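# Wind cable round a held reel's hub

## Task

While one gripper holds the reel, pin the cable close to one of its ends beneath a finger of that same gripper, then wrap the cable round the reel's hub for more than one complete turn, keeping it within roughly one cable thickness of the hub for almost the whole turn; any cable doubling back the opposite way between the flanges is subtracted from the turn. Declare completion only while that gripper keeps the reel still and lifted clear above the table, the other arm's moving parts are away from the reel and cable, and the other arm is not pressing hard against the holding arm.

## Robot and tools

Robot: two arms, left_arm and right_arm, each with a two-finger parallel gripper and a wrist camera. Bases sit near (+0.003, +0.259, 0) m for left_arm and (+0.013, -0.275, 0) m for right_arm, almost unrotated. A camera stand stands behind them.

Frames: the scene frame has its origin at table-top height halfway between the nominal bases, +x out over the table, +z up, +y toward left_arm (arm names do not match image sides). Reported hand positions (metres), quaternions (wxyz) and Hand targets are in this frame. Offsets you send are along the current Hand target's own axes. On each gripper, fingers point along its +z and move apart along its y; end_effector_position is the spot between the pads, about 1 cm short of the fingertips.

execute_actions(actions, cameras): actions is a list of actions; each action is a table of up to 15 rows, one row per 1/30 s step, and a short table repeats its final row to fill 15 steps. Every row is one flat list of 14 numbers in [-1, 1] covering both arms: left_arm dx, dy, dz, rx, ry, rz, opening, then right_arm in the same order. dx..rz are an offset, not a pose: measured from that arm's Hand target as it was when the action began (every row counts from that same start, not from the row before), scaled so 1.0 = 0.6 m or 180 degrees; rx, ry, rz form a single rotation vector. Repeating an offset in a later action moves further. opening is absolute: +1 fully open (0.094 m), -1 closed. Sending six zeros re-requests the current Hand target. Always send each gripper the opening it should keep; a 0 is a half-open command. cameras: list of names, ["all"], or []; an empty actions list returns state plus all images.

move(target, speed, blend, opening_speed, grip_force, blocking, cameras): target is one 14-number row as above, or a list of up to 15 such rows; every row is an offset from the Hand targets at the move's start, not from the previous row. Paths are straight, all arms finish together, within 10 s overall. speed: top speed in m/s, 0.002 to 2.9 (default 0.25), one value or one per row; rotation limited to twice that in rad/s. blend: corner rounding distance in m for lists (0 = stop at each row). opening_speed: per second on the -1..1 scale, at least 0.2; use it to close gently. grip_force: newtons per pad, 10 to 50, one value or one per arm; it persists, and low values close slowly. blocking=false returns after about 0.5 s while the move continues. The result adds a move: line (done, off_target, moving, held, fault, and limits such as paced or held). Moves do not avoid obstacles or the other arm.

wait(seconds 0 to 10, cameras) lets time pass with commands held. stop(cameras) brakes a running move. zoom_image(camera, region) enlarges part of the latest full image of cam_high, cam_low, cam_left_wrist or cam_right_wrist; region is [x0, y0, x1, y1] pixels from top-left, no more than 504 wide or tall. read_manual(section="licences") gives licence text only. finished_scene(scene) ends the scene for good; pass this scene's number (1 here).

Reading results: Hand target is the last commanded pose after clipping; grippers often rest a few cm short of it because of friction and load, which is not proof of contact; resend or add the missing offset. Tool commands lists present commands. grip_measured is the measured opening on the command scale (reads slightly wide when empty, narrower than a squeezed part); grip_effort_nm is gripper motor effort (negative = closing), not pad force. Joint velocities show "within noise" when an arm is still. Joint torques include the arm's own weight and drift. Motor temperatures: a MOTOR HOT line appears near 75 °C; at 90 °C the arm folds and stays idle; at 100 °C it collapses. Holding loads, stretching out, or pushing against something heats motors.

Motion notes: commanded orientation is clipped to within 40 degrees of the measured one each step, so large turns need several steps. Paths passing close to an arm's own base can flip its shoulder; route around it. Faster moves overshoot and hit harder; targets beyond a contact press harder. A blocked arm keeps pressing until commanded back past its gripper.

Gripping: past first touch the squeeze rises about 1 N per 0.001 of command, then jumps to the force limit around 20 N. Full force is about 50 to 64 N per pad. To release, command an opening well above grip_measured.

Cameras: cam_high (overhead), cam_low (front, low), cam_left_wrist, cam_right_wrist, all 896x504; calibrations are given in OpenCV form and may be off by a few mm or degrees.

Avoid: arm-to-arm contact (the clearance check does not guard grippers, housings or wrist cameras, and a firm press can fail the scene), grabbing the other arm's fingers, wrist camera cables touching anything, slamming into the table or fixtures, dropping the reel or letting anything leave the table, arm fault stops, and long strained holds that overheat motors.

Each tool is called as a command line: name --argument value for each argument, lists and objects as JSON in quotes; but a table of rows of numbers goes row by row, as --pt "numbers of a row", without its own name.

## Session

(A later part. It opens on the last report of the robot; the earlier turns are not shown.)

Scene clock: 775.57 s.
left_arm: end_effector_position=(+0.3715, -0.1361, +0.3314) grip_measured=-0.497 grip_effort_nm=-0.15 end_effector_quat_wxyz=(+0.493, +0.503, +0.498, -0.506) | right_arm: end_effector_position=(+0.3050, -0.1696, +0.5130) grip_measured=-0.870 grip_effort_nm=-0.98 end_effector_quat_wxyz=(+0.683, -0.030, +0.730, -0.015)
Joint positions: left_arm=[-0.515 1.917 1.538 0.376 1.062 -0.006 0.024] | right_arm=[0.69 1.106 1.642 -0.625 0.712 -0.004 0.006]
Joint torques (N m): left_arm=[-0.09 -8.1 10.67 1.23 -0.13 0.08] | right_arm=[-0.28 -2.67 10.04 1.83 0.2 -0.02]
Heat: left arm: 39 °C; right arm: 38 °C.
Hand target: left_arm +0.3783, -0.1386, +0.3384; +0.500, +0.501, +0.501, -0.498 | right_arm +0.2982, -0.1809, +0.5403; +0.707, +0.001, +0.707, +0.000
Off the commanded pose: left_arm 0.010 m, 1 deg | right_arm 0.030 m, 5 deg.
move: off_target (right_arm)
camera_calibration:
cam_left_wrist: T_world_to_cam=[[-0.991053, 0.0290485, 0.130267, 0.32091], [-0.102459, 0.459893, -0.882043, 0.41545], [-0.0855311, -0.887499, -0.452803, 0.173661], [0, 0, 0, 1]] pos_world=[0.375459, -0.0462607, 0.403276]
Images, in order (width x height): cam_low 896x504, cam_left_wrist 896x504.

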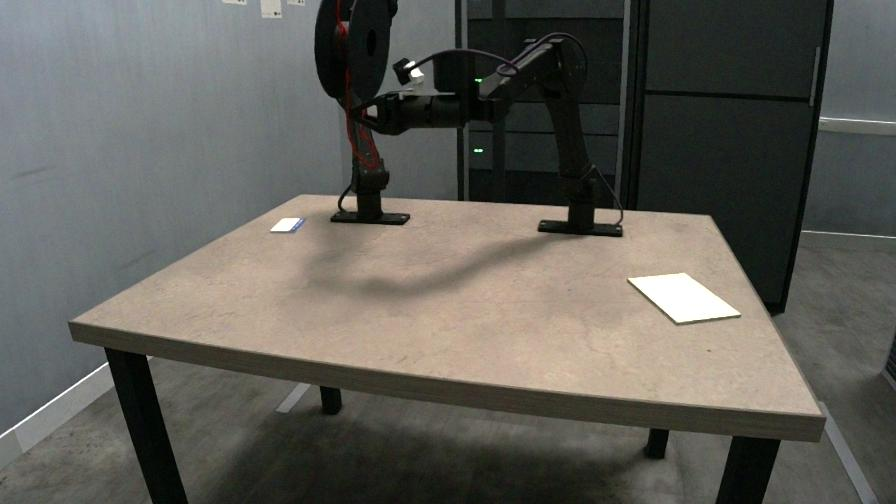

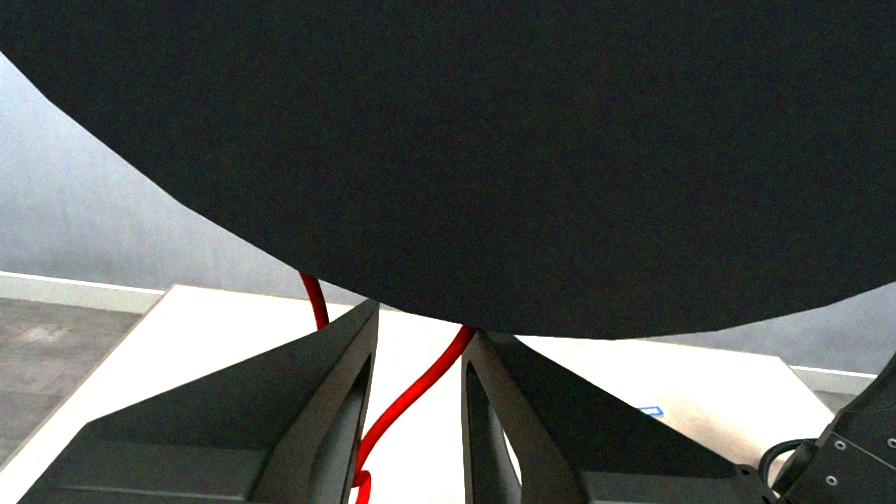

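move --pt "0.015 0 0 0 0 0 -0.8 0 0 0 0 0 0 -1" --pt "0.015 0 0 0 0 0 -1 0 0 0 0 0 0 -1" --pt "0.015 0 -0.01 0 0 0 -1 0 0 0 0 0 0 -1" --pt "0.12 0 -0.12 0 0 0 -1 0 0 0 0 0 0 -1" --speed 0.08 --cameras '["cam_left_wrist","cam_low","cam_right_wrist"]'

zoom_image --camera "cam_low" --region '[300, 0, 450, 170]'

Scene clock: 784.07 s.
left_arm: end_effector_position=(+0.3862, -0.0704, +0.2466) grip_measured=-0.956 grip_effort_nm=-1.03 end_effector_quat_wxyz=(+0.474, +0.485, +0.534, -0.504) | right_arm: end_effector_position=(+0.3050, -0.1696, +0.5130) grip_measured=-0.870 grip_effort_nm=-0.98 end_effector_quat_wxyz=(+0.683, -0.030, +0.730, -0.015)
Joint positions: left_arm=[-0.366 1.917 1.247 0.563 1.174 0.02 0.002] | right_arm=[0.69 1.106 1.642 -0.625 0.712 -0.004 0.006]
Joint torques (N m): left_arm=[0.39 -11.15 5.2 2.08 0.22 0.01] | right_arm=[-0.4 -2.65 10 1.87 0.29 0.03]
Heat: left arm: 38 °C; right arm: 38 °C.
Hand target: left_arm +0.3783, -0.0662, +0.2667; +0.500, +0.501, +0.501, -0.498 | right_arm +0.2982, -0.1809, +0.5403; +0.707, +0.001, +0.707, +0.000
Off the commanded pose: left_arm 0.022 m, 5 deg | right_arm 0.030 m, 5 deg.
move: off_target (left_arm, right_arm)
camera_calibration:
cam_left_wrist: T_world_to_cam=[[-0.979699, -0.0139866, 0.199986, 0.320117], [-0.181136, 0.489221, -0.853143, 0.337233], [-0.0859046, -0.872048, -0.481823, 0.20318], [0, 0, 0, 1]] pos_world=[0.392157, 0.0166783, 0.321586]
cam_right_wrist: T_world_to_cam=[[0.0100192, -0.983491, 0.180678, -0.269643], [-0.517536, -0.159704, -0.840626, 0.581496], [0.855603, -0.0850849, -0.510592, 0.1016], [0, 0, 0, 1]] pos_world=[0.216718, -0.163679, 0.589415]
Images, in order (width x height): cam_low 896x504, cam_left_wrist 896x504, cam_right_wrist 896x504.

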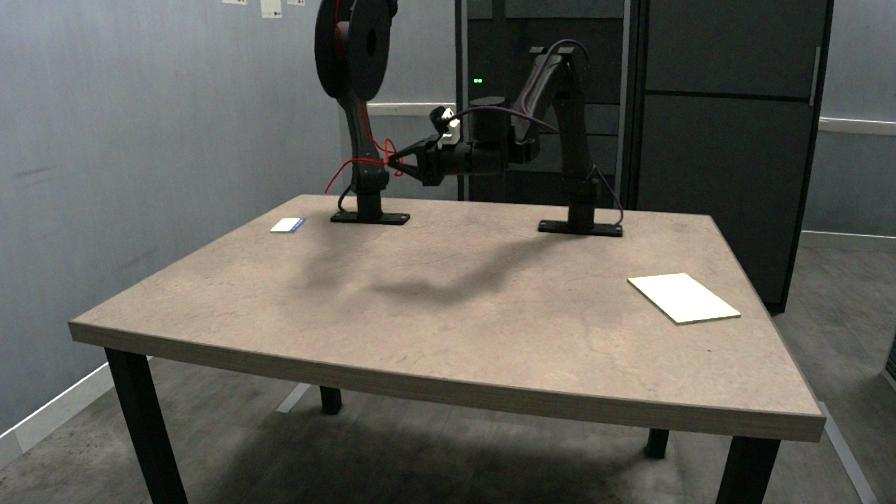

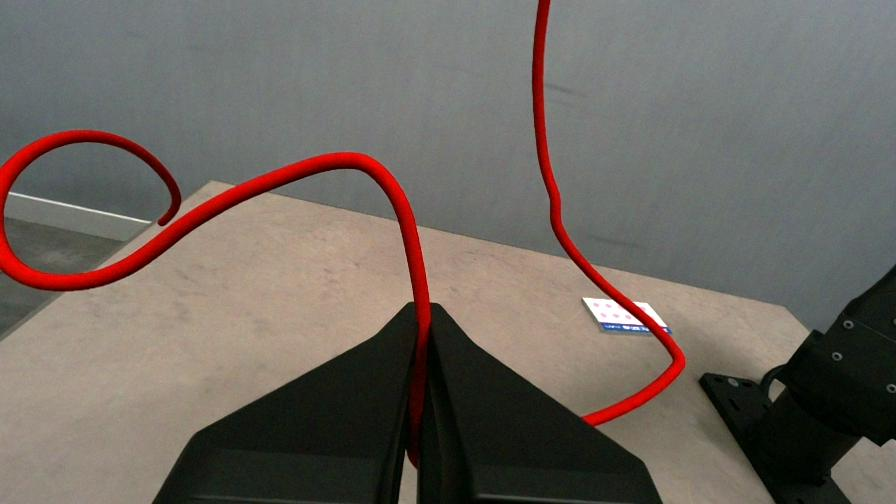

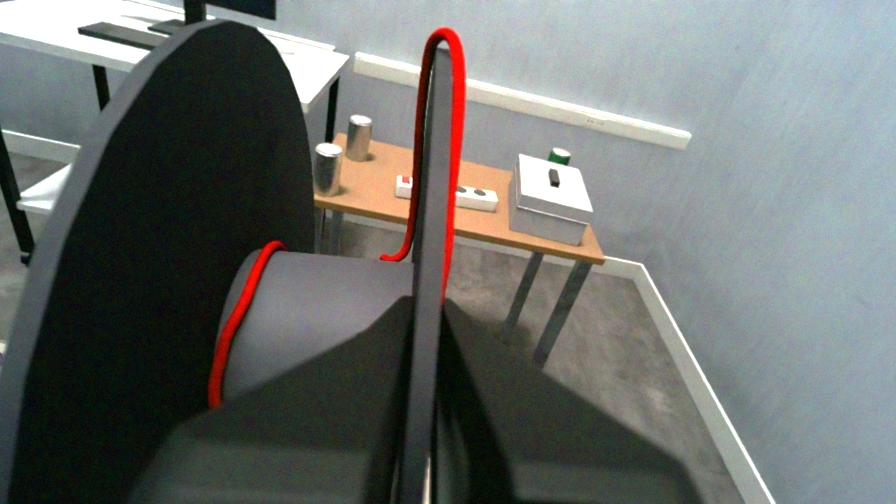

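Scaled by 2.965 from the camera's 896x504 image, which has a finer 1280x720 frame.

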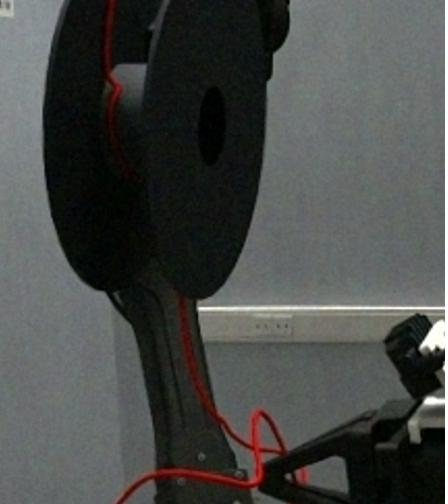

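move --pt "0.011 -0.164 -0.06 0 0 0 -1 0 0 0 0 0 0 -1" --pt "-0.122 -0.43 -0.15 0 0 0 -1 0 0 0 0 0 0 -1" --speed 0.13 --blend '[0.03,0]' --cameras '["cam_high","cam_low","cam_right_wrist"]'

zoom_image --camera "cam_low" --region '[300, 0, 500, 170]'

zoom_image --camera "cam_high" --region '[370, 180, 540, 275]'

Scene clock: 792.20 s.
left_arm: end_effector_position=(+0.1288, +0.0226, +0.3289) grip_measured=-0.956 grip_effort_nm=-1.03 end_effector_quat_wxyz=(+0.502, +0.488, +0.513, -0.497) | right_arm: end_effector_position=(+0.3050, -0.1682, +0.5129) grip_measured=-0.870 grip_effort_nm=-0.98 end_effector_quat_wxyz=(+0.683, -0.027, +0.730, -0.007)
Joint positions: left_arm=[-0.433 0.681 0.62 0.057 1.098 -0.017 0.002] | right_arm=[0.69 1.106 1.642 -0.625 0.704 0.011 0.006]
Joint torques (N m): left_arm=[-0.96 -0.24 10.4 1.1 0.11 0.16] | right_arm=[-0.05 -2.71 10.15 1.84 0.28 -0.05]
Heat: left arm: 38 °C; right arm: 38 °C.
Hand target: left_arm +0.1198, +0.0227, +0.3398; +0.500, +0.501, +0.501, -0.498 | right_arm +0.2982, -0.1809, +0.5403; +0.707, +0.001, +0.707, +0.000
Off the commanded pose: left_arm 0.014 m, 2 deg | right_arm 0.031 m, 5 deg.
move: off_target (left_arm, right_arm)
camera_calibration:
cam_right_wrist: T_world_to_cam=[[0.01665, -0.986144, 0.165051, -0.262737], [-0.517246, -0.149764, -0.842631, 0.584254], [0.855675, -0.0713422, -0.512573, 0.105008], [0, 0, 0, 1]] pos_world=[0.216725, -0.164104, 0.5895]
Images, in order (width x height): cam_high 896x504, cam_low 896x504, cam_right_wrist 896x504.

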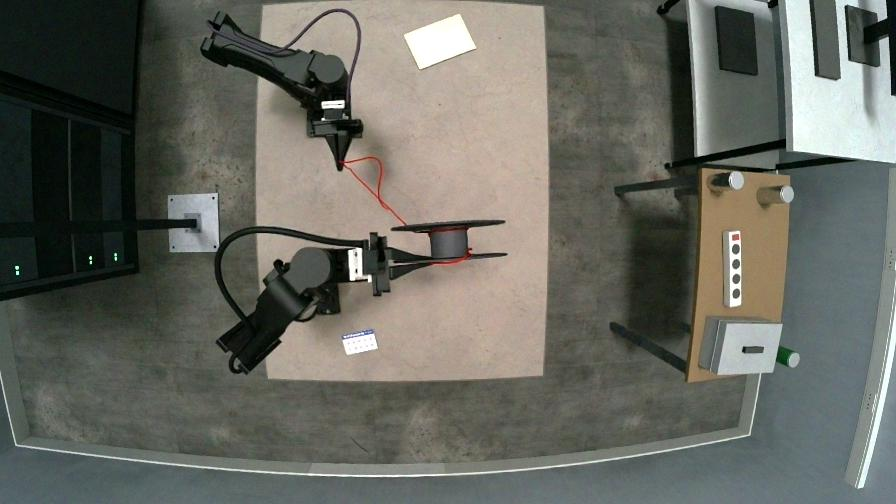

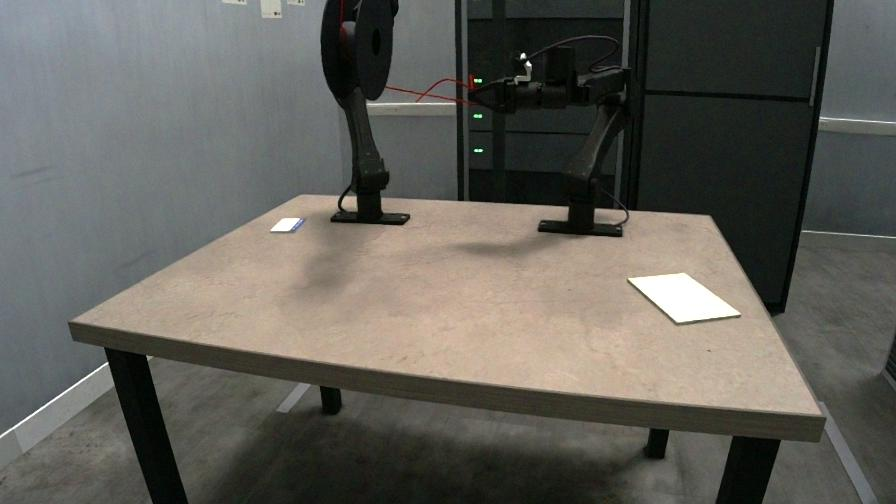

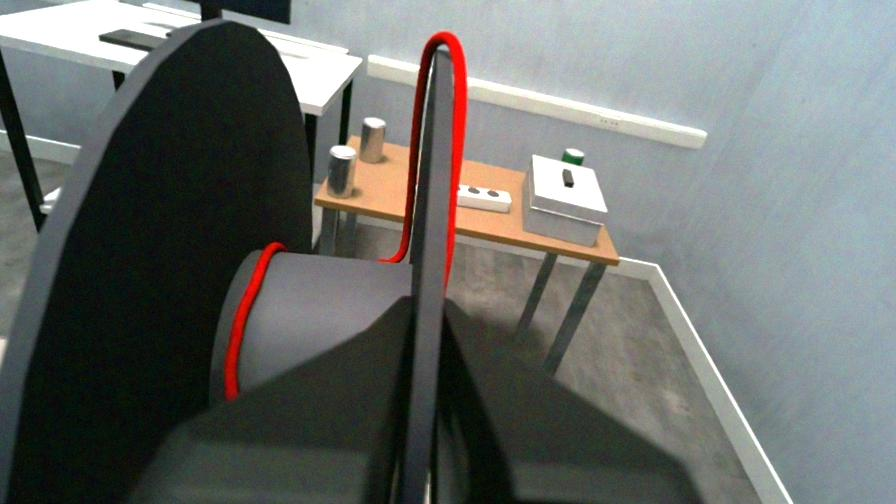

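Scaled by 2.520 from the camera's 896x504 image, which has a finer 1280x720 frame.

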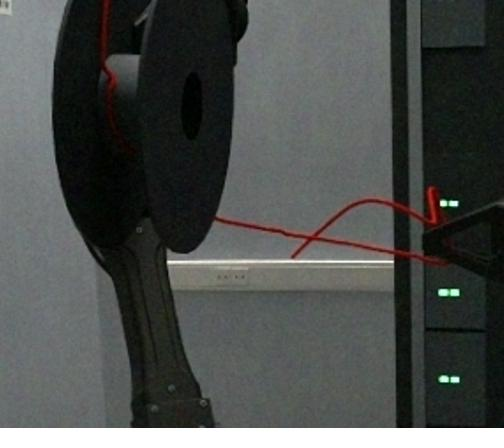

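Scaled by 2.965 from the camera's 896x504 image, which has a finer 1280x720 frame.

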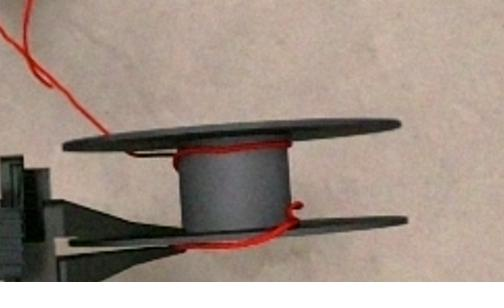

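move --pt "-0.1 0.0 0 0 0 0 -1 0.15 0 0 0 0 0 -1" --pt "-0.23 0.02 0.06 0 0 0 -1 0.45 0 0 0 0 0 -1" --pt "-0.27 0.11 0.21 0 0 0 -1 0.45 0 0 0 0 0 -1" --speed 0.15 --blend '[0.03,0,0]' --cameras '["cam_high","cam_low","cam_right_wrist"]'

zoom_image --camera "cam_high" --region '[370, 180, 540, 275]'

Scene clock: 799.83 s.
left_arm: end_effector_position=(+0.1904, -0.1019, +0.4612) grip_measured=-0.956 grip_effort_nm=-1.03 end_effector_quat_wxyz=(+0.450, +0.496, +0.553, -0.496) | right_arm: end_effector_position=(+0.2975, -0.1740, +0.2760) grip_measured=-0.870 grip_effort_nm=-0.98 end_effector_quat_wxyz=(+0.714, -0.004, +0.700, +0.017)
Joint positions: left_arm=[-0.765 1.363 1.587 -0.37 0.783 0 0.002] | right_arm=[0.693 0.709 0.39 0.345 0.705 0.002 0.006]
Joint torques (N m): left_arm=[-0.79 -4.19 10.91 2.52 0 0.03] | right_arm=[-0.79 -0.36 8.35 1.17 0.21 0]
Heat: left arm: 39 °C; right arm: 38 °C.
Hand target: left_arm +0.1860, -0.1037, +0.5014; +0.500, +0.501, +0.501, -0.498 | right_arm +0.2983, -0.1806, +0.2703; +0.707, +0.001, +0.707, +0.000
Off the commanded pose: left_arm 0.041 m, 8 deg | right_arm 0.009 m, 2 deg.
move: off_target (left_arm)
camera_calibration:
cam_right_wrist: T_world_to_cam=[[0.00714314, -0.995028, 0.0993385, -0.209792], [-0.44313, -0.0922042, -0.891703, 0.381369], [0.896429, -0.0376504, -0.441586, -0.0363384], [0, 0, 0, 1]] pos_world=[0.203069, -0.174954, 0.344862]
Images, in order (width x height): cam_high 896x504, cam_low 896x504, cam_right_wrist 896x504.

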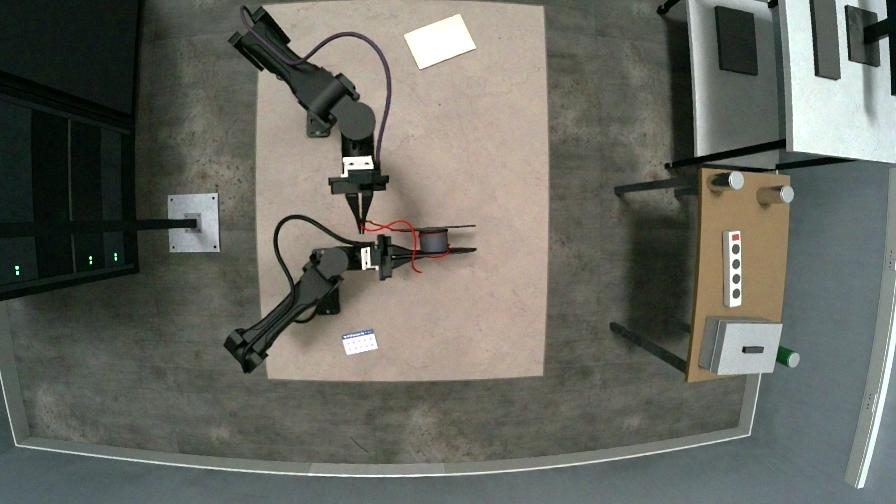

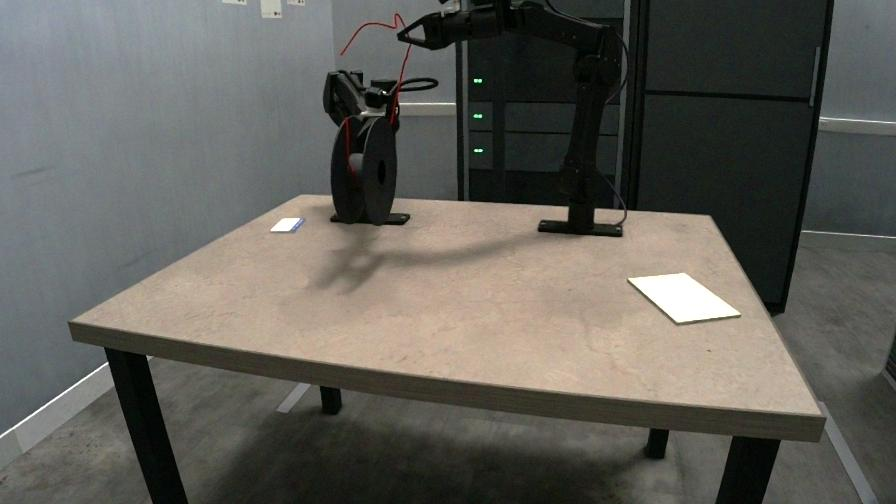

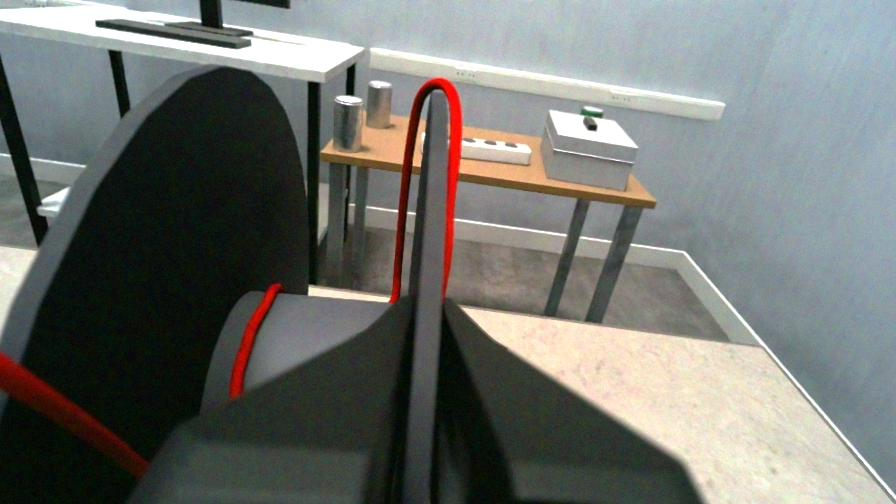

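Scaled by 2.965 from the camera's 896x504 image, which has a finer 1280x720 frame.

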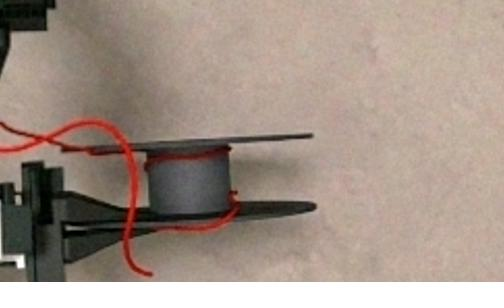

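move --pt "-0.048 0.14 0.069 0 0 0 -1 -0.05 0 0 0 0 0 -1" --pt "-0.064 0.265 0.06 0 0 0 -1 -0.083 0 0 0 0 0 -1" --speed 0.12 --blend '[0.02,0]' --cameras '["cam_high","cam_right_wrist","cam_low"]'

Scene clock: 813.23 s.
left_arm: end_effector_position=(+0.3483, -0.1459, +0.5259) grip_measured=-0.956 grip_effort_nm=-1.03 end_effector_quat_wxyz=(+0.499, +0.488, +0.507, -0.506) | right_arm: end_effector_position=(+0.2978, -0.1783, +0.3137) grip_measured=-0.871 grip_effort_nm=-0.98 end_effector_quat_wxyz=(+0.712, +0.005, +0.702, +0.011)
Joint positions: left_arm=[-0.571 2.204 2.825 -0.603 0.978 -0.041 0.002] | right_arm=[0.692 0.709 0.545 0.183 0.727 0.009 0.006]
Joint torques (N m): left_arm=[0.55 -8.99 8.85 1.55 0.06 -0.08] | right_arm=[-0.61 -0.16 11.45 0.89 0.15 -0.04]
Heat: left arm: 40 °C; right arm: 38 °C.
Hand target: left_arm +0.3450, -0.1395, +0.5399; +0.500, +0.501, +0.501, -0.498 | right_arm +0.2983, -0.1807, +0.3200; +0.707, +0.001, +0.707, +0.000
Off the commanded pose: left_arm 0.016 m, 2 deg | right_arm 0.007 m, 2 deg.
elbow stopped short (left arm): the move would have taken joint 3 (elbow) straighter than the controller allows.
move: off_target (left_arm)
camera_calibration:
cam_right_wrist: T_world_to_cam=[[-0.0151732, -0.995305, 0.0955909, -0.210005], [-0.449575, -0.0786021, -0.889777, 0.418507], [0.893114, -0.0564761, -0.446272, -0.0210304], [0, 0, 0, 1]] pos_world=[0.203746, -0.177311, 0.383067]
Images, in order (width x height): cam_high 896x504, cam_low 896x504, cam_right_wrist 896x504.

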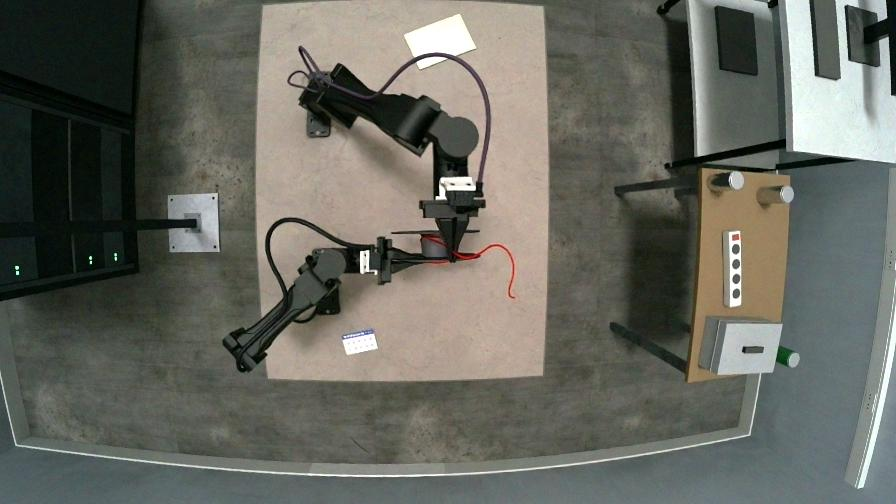

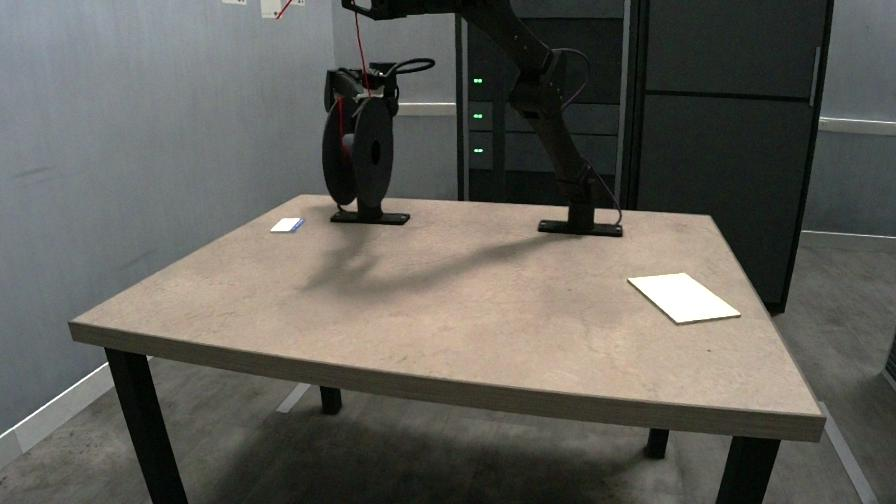

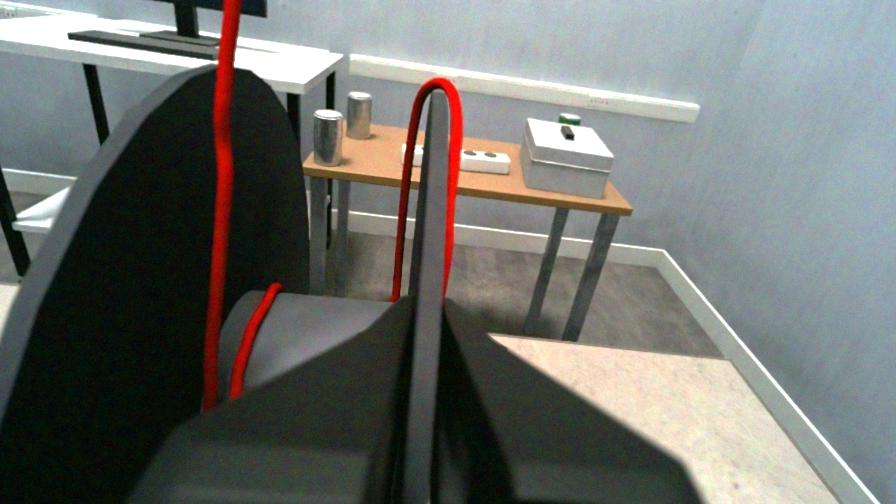

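move --pt "0.008 0.125 0 0 0 0 -1 0 0 0 0 0 0 -1" --pt "0.11 0.225 -0.007 0 0 0 -1 -0.027 0 0 0 0 0 -1" --pt "0.35 0.325 -0.033 0 0 0 -1 -0.083 0 0 0 0 0 -1" --pt "0.533 0.325 -0.033 0 0 0 -1 -0.133 0 0 0 0 0 -1" --speed 0.12 --blend '[0.02,0.03,0.03,0]' --cameras '["cam_high","cam_right_wrist","cam_low","cam_left_wrist"]'

Scene clock: 822.83 s.
left_arm: end_effector_position=(+0.5091, -0.1294, +0.2106) grip_measured=-0.956 grip_effort_nm=-1.03 end_effector_quat_wxyz=(+0.450, +0.530, +0.474, -0.540) | right_arm: end_effector_position=(+0.3034, -0.1727, +0.3417) grip_measured=-0.871 grip_effort_nm=-0.98 end_effector_quat_wxyz=(+0.661, -0.048, +0.748, -0.037)
Joint positions: left_arm=[-0.367 2.643 2.29 0.302 1.339 0.016 0.002] | right_arm=[0.688 0.808 0.832 -0.188 0.716 -0.012 0.006]
Joint torques (N m): left_arm=[2.61 -15.04 4.7 1.61 -1 0.01] | right_arm=[0.13 -3.96 15.09 1.9 0.19 0.05]
Heat: left arm: 39 °C; right arm: 39 °C.
Hand target: left_arm +0.5406, -0.1177, +0.2206; +0.500, +0.501, +0.501, -0.498 | right_arm +0.2983, -0.1808, +0.4000; +0.707, +0.001, +0.707, +0.000
Off the commanded pose: left_arm 0.035 m, 9 deg | right_arm 0.059 m, 10 deg.
elbow stopped short (left arm): the move would have taken joint 3 (elbow) straighter than the controller allows.
move: off_target (left_arm, right_arm)
camera_calibration:
cam_left_wrist: T_world_to_cam=[[-0.975943, 0.152917, 0.15541, 0.475896], [-0.0638271, 0.481189, -0.87429, 0.301364], [-0.208475, -0.863177, -0.459853, 0.203897], [0, 0, 0, 1]] pos_world=[0.52619, -0.0417863, 0.283283]
cam_right_wrist: T_world_to_cam=[[0.0154645, -0.97146, 0.2367, -0.260496], [-0.563897, -0.203964, -0.800262, 0.428919], [0.8257, -0.121099, -0.550957, 0.031893], [0, 0, 0, 1]] pos_world=[0.21956, -0.161716, 0.422479]

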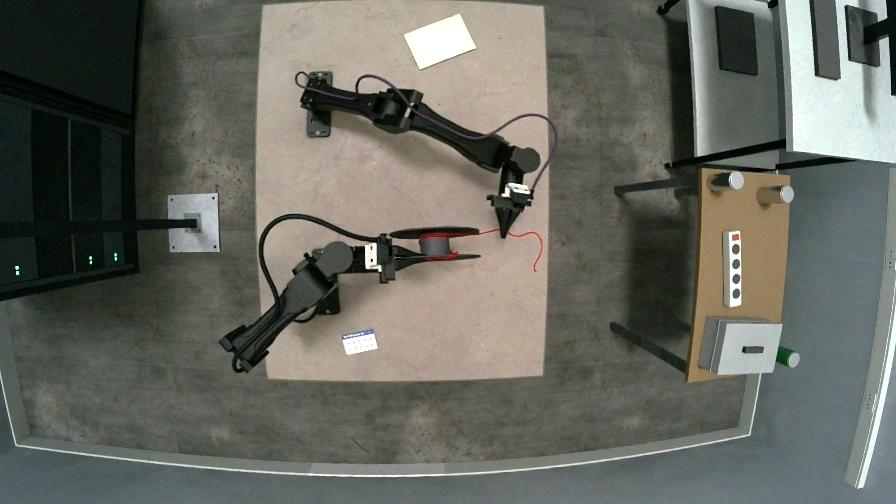

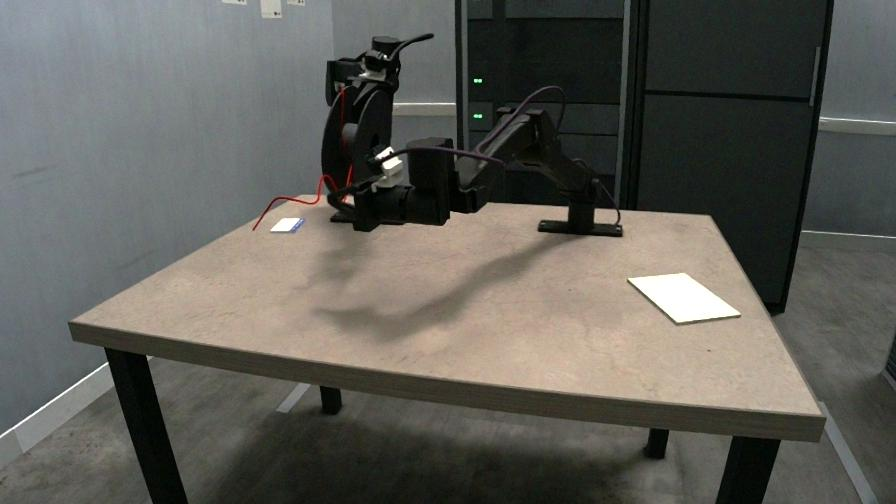

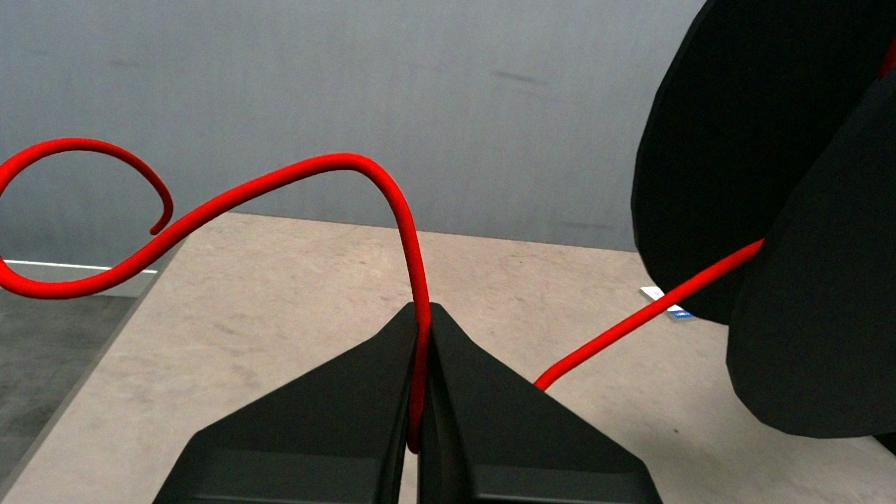

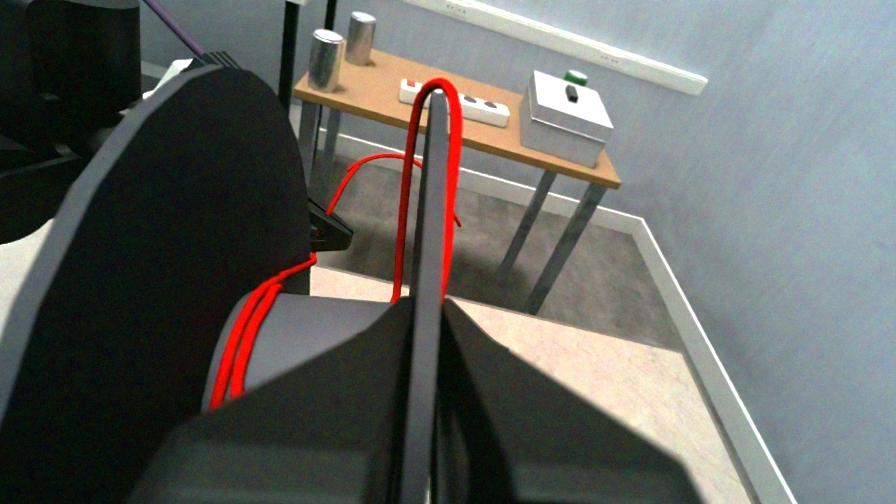

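move --target '[0.117,-0.1,0,0,0,0,-1,-0.05,0,0,0,0,0,-1]' --speed 0.1

move --target '[0,-0.05,0,0,0,0,-1,-0.05,0,0,0,0,0,-1]' --speed 0.1 --cameras '["cam_high","cam_right_wrist","cam_left_wrist"]'

Scene clock: 828.83 s.
left_arm: end_effector_position=(+0.4586, -0.1243, +0.1686) grip_measured=-0.956 grip_effort_nm=-1.03 end_effector_quat_wxyz=(+0.494, +0.537, +0.449, -0.516) | right_arm: end_effector_position=(+0.2991, -0.1722, +0.3469) grip_measured=-0.871 grip_effort_nm=-0.98 end_effector_quat_wxyz=(+0.636, -0.074, +0.767, -0.048)
Joint positions: left_arm=[-0.396 2.473 1.728 0.813 1.274 0.002 0.002] | right_arm=[0.691 0.829 0.93 -0.347 0.698 -0.012 0.006]
Joint torques (N m): left_arm=[1.54 -11.21 3.48 1.05 -0.88 0.03] | right_arm=[0.75 -3.71 17.13 2.5 0.48 0.11]
Heat: left arm: 39 °C; right arm: 41 °C.
Hand target: left_arm +0.4807, -0.1177, +0.1503; +0.500, +0.501, +0.501, -0.498 | right_arm +0.2983, -0.1809, +0.4299; +0.707, +0.001, +0.707, +0.000
Off the commanded pose: left_arm 0.029 m, 8 deg | right_arm 0.084 m, 15 deg.
move: off_target (left_arm, right_arm)

Scene clock: 830.07 s.
left_arm: end_effector_position=(+0.4339, -0.1235, +0.1764) grip_measured=-0.956 grip_effort_nm=-1.03 end_effector_quat_wxyz=(+0.512, +0.534, +0.444, -0.506) | right_arm: end_effector_position=(+0.2983, -0.1677, +0.3716) grip_measured=-0.871 grip_effort_nm=-0.98 end_effector_quat_wxyz=(+0.630, -0.084, +0.771, -0.048)
Joint positions: left_arm=[-0.418 2.375 1.552 0.928 1.225 -0.001 0.002] | right_arm=[0.703 0.878 1.066 -0.453 0.695 -0.012 0.006]
Joint torques (N m): left_arm=[1.28 -9.87 3.07 0.87 -0.66 0.01] | right_arm=[-0.02 -3.89 17.73 2.62 0.59 0.11]
Heat: left arm: 39 °C; right arm: 41 °C.
Hand target: left_arm +0.4507, -0.1177, +0.1502; +0.500, +0.501, +0.501, -0.498 | right_arm +0.2982, -0.1808, +0.4599; +0.707, +0.001, +0.707, +0.000
Off the commanded pose: left_arm 0.032 m, 8 deg | right_arm 0.089 m, 16 deg.
move: off_target (left_arm, right_arm)
camera_calibration:
cam_left_wrist: T_world_to_cam=[[-0.99496, 0.0972542, 0.0244081, 0.431352], [0.0193028, 0.424646, -0.905154, 0.226247], [-0.0983947, -0.900121, -0.424383, 0.118931], [0, 0, 0, 1]] pos_world=[0.436513, -0.0309735, 0.244732]
cam_right_wrist: T_world_to_cam=[[0.0709917, -0.952462, 0.296269, -0.298063], [-0.615814, -0.275506, -0.738152, 0.431233], [0.784686, -0.130044, -0.606099, 0.0844128], [0, 0, 0, 1]] pos_world=[0.220482, -0.154109, 0.457785]
Images, in order (width x height): cam_high 896x504, cam_left_wrist 896x504, cam_right_wrist 896x504.

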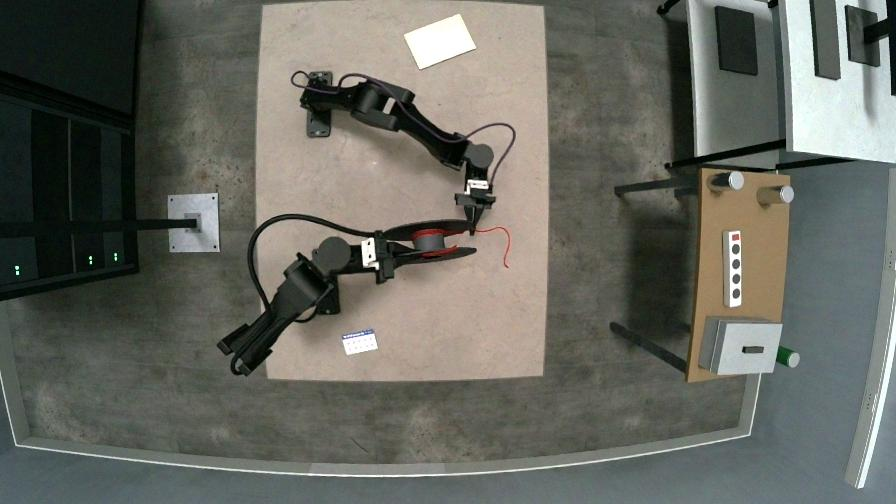

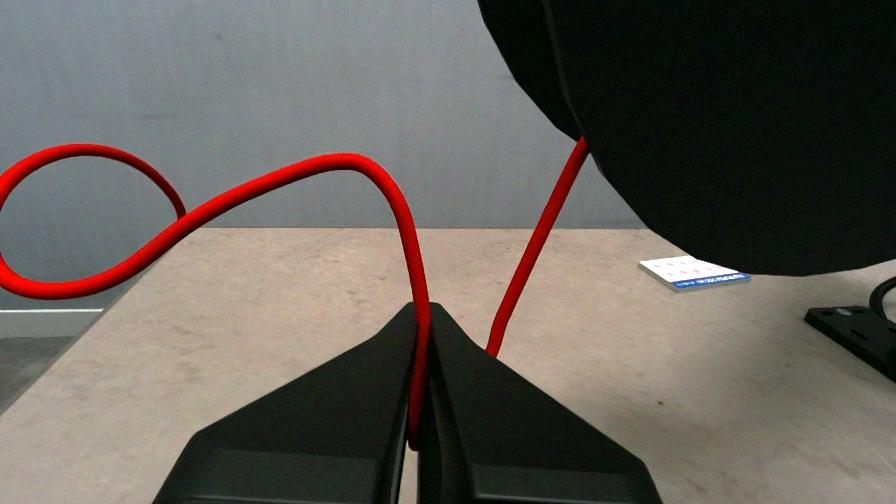

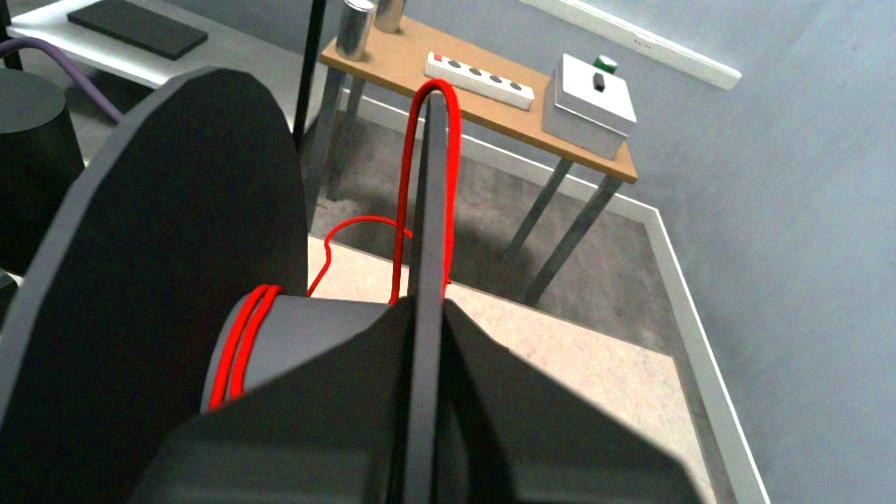

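move --pt "-0.07 -0.03 0 0 0 0 -1 0.06 0 0 0 0 0 -1" --pt "-0.07 -0.03 0 0 0 0 -0.6 0.06 0 0 0 0 0 -1" --speed 0.06 --opening_speed 0.3 --cameras '["cam_high","cam_left_wrist","cam_right_wrist"]'

Scene clock: 836.40 s.
left_arm: end_effector_position=(+0.4329, -0.1186, +0.1826) grip_measured=-0.603 grip_effort_nm=0.14 end_effector_quat_wxyz=(+0.494, +0.503, +0.494, -0.508) | right_arm: end_effector_position=(+0.2965, -0.1729, +0.3864) grip_measured=-0.871 grip_effort_nm=-0.98 end_effector_quat_wxyz=(+0.657, -0.055, +0.752, -0.029)
Joint positions: left_arm=[-0.418 2.292 1.483 0.821 1.164 -0.015 0.019] | right_arm=[0.698 0.847 1.045 -0.376 0.704 -0.001 0.006]
Joint torques (N m): left_arm=[-0.21 -13.55 4.7 1.12 -0.2 0.16] | right_arm=[-0.61 -2.92 7.82 2.97 0.32 0.06]
Heat: left arm: 38 °C; right arm: 41 °C.
Hand target: left_arm +0.4326, -0.1179, +0.1923; +0.500, +0.501, +0.501, -0.498 | right_arm +0.2982, -0.1808, +0.4239; +0.707, +0.001, +0.707, +0.000
Off the commanded pose: left_arm 0.010 m, 2 deg | right_arm 0.038 m, 11 deg.
move: off_target (right_arm); target 2's new opening was sent with left_arm's hand 0.006 m and 3 deg from that target
camera_calibration:
cam_left_wrist: T_world_to_cam=[[-0.991462, 0.0338041, 0.125936, 0.402207], [-0.0969512, 0.454736, -0.885334, 0.280022], [-0.0871955, -0.889985, -0.447576, 0.126497], [0, 0, 0, 1]] pos_world=[0.436952, -0.028352, 0.253878]
cam_right_wrist: T_world_to_cam=[[0.03866, -0.971323, 0.234601, -0.27725], [-0.569996, -0.21427, -0.793217, 0.457967], [0.820738, -0.103055, -0.561933, 0.0709882], [0, 0, 0, 1]] pos_world=[0.213495, -0.163855, 0.468201]
Images, in order (width x height): cam_high 896x504, cam_left_wrist 896x504, cam_right_wrist 896x504.

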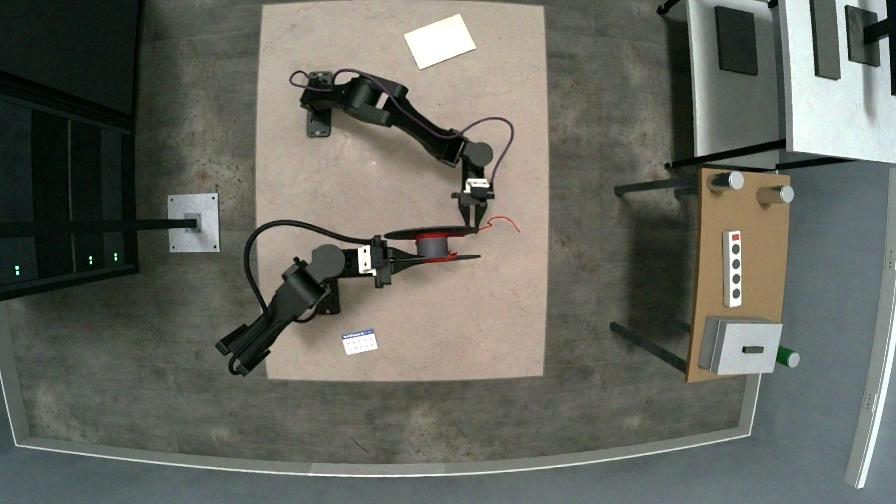

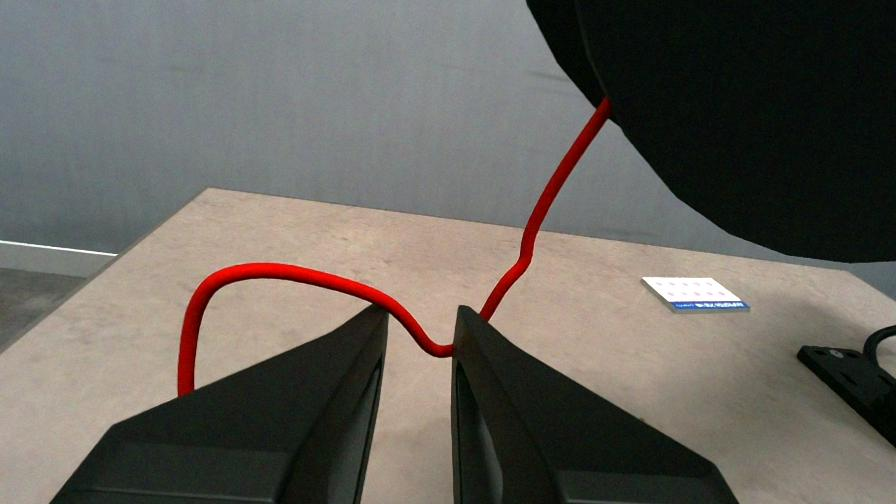

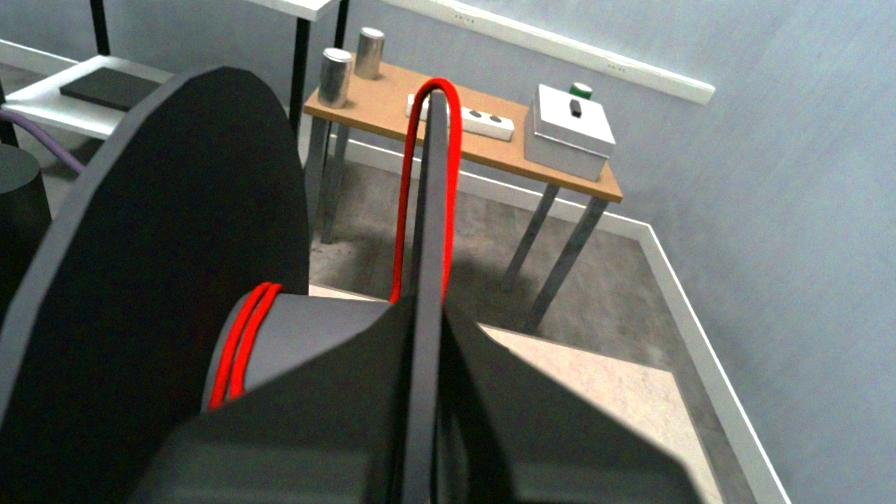

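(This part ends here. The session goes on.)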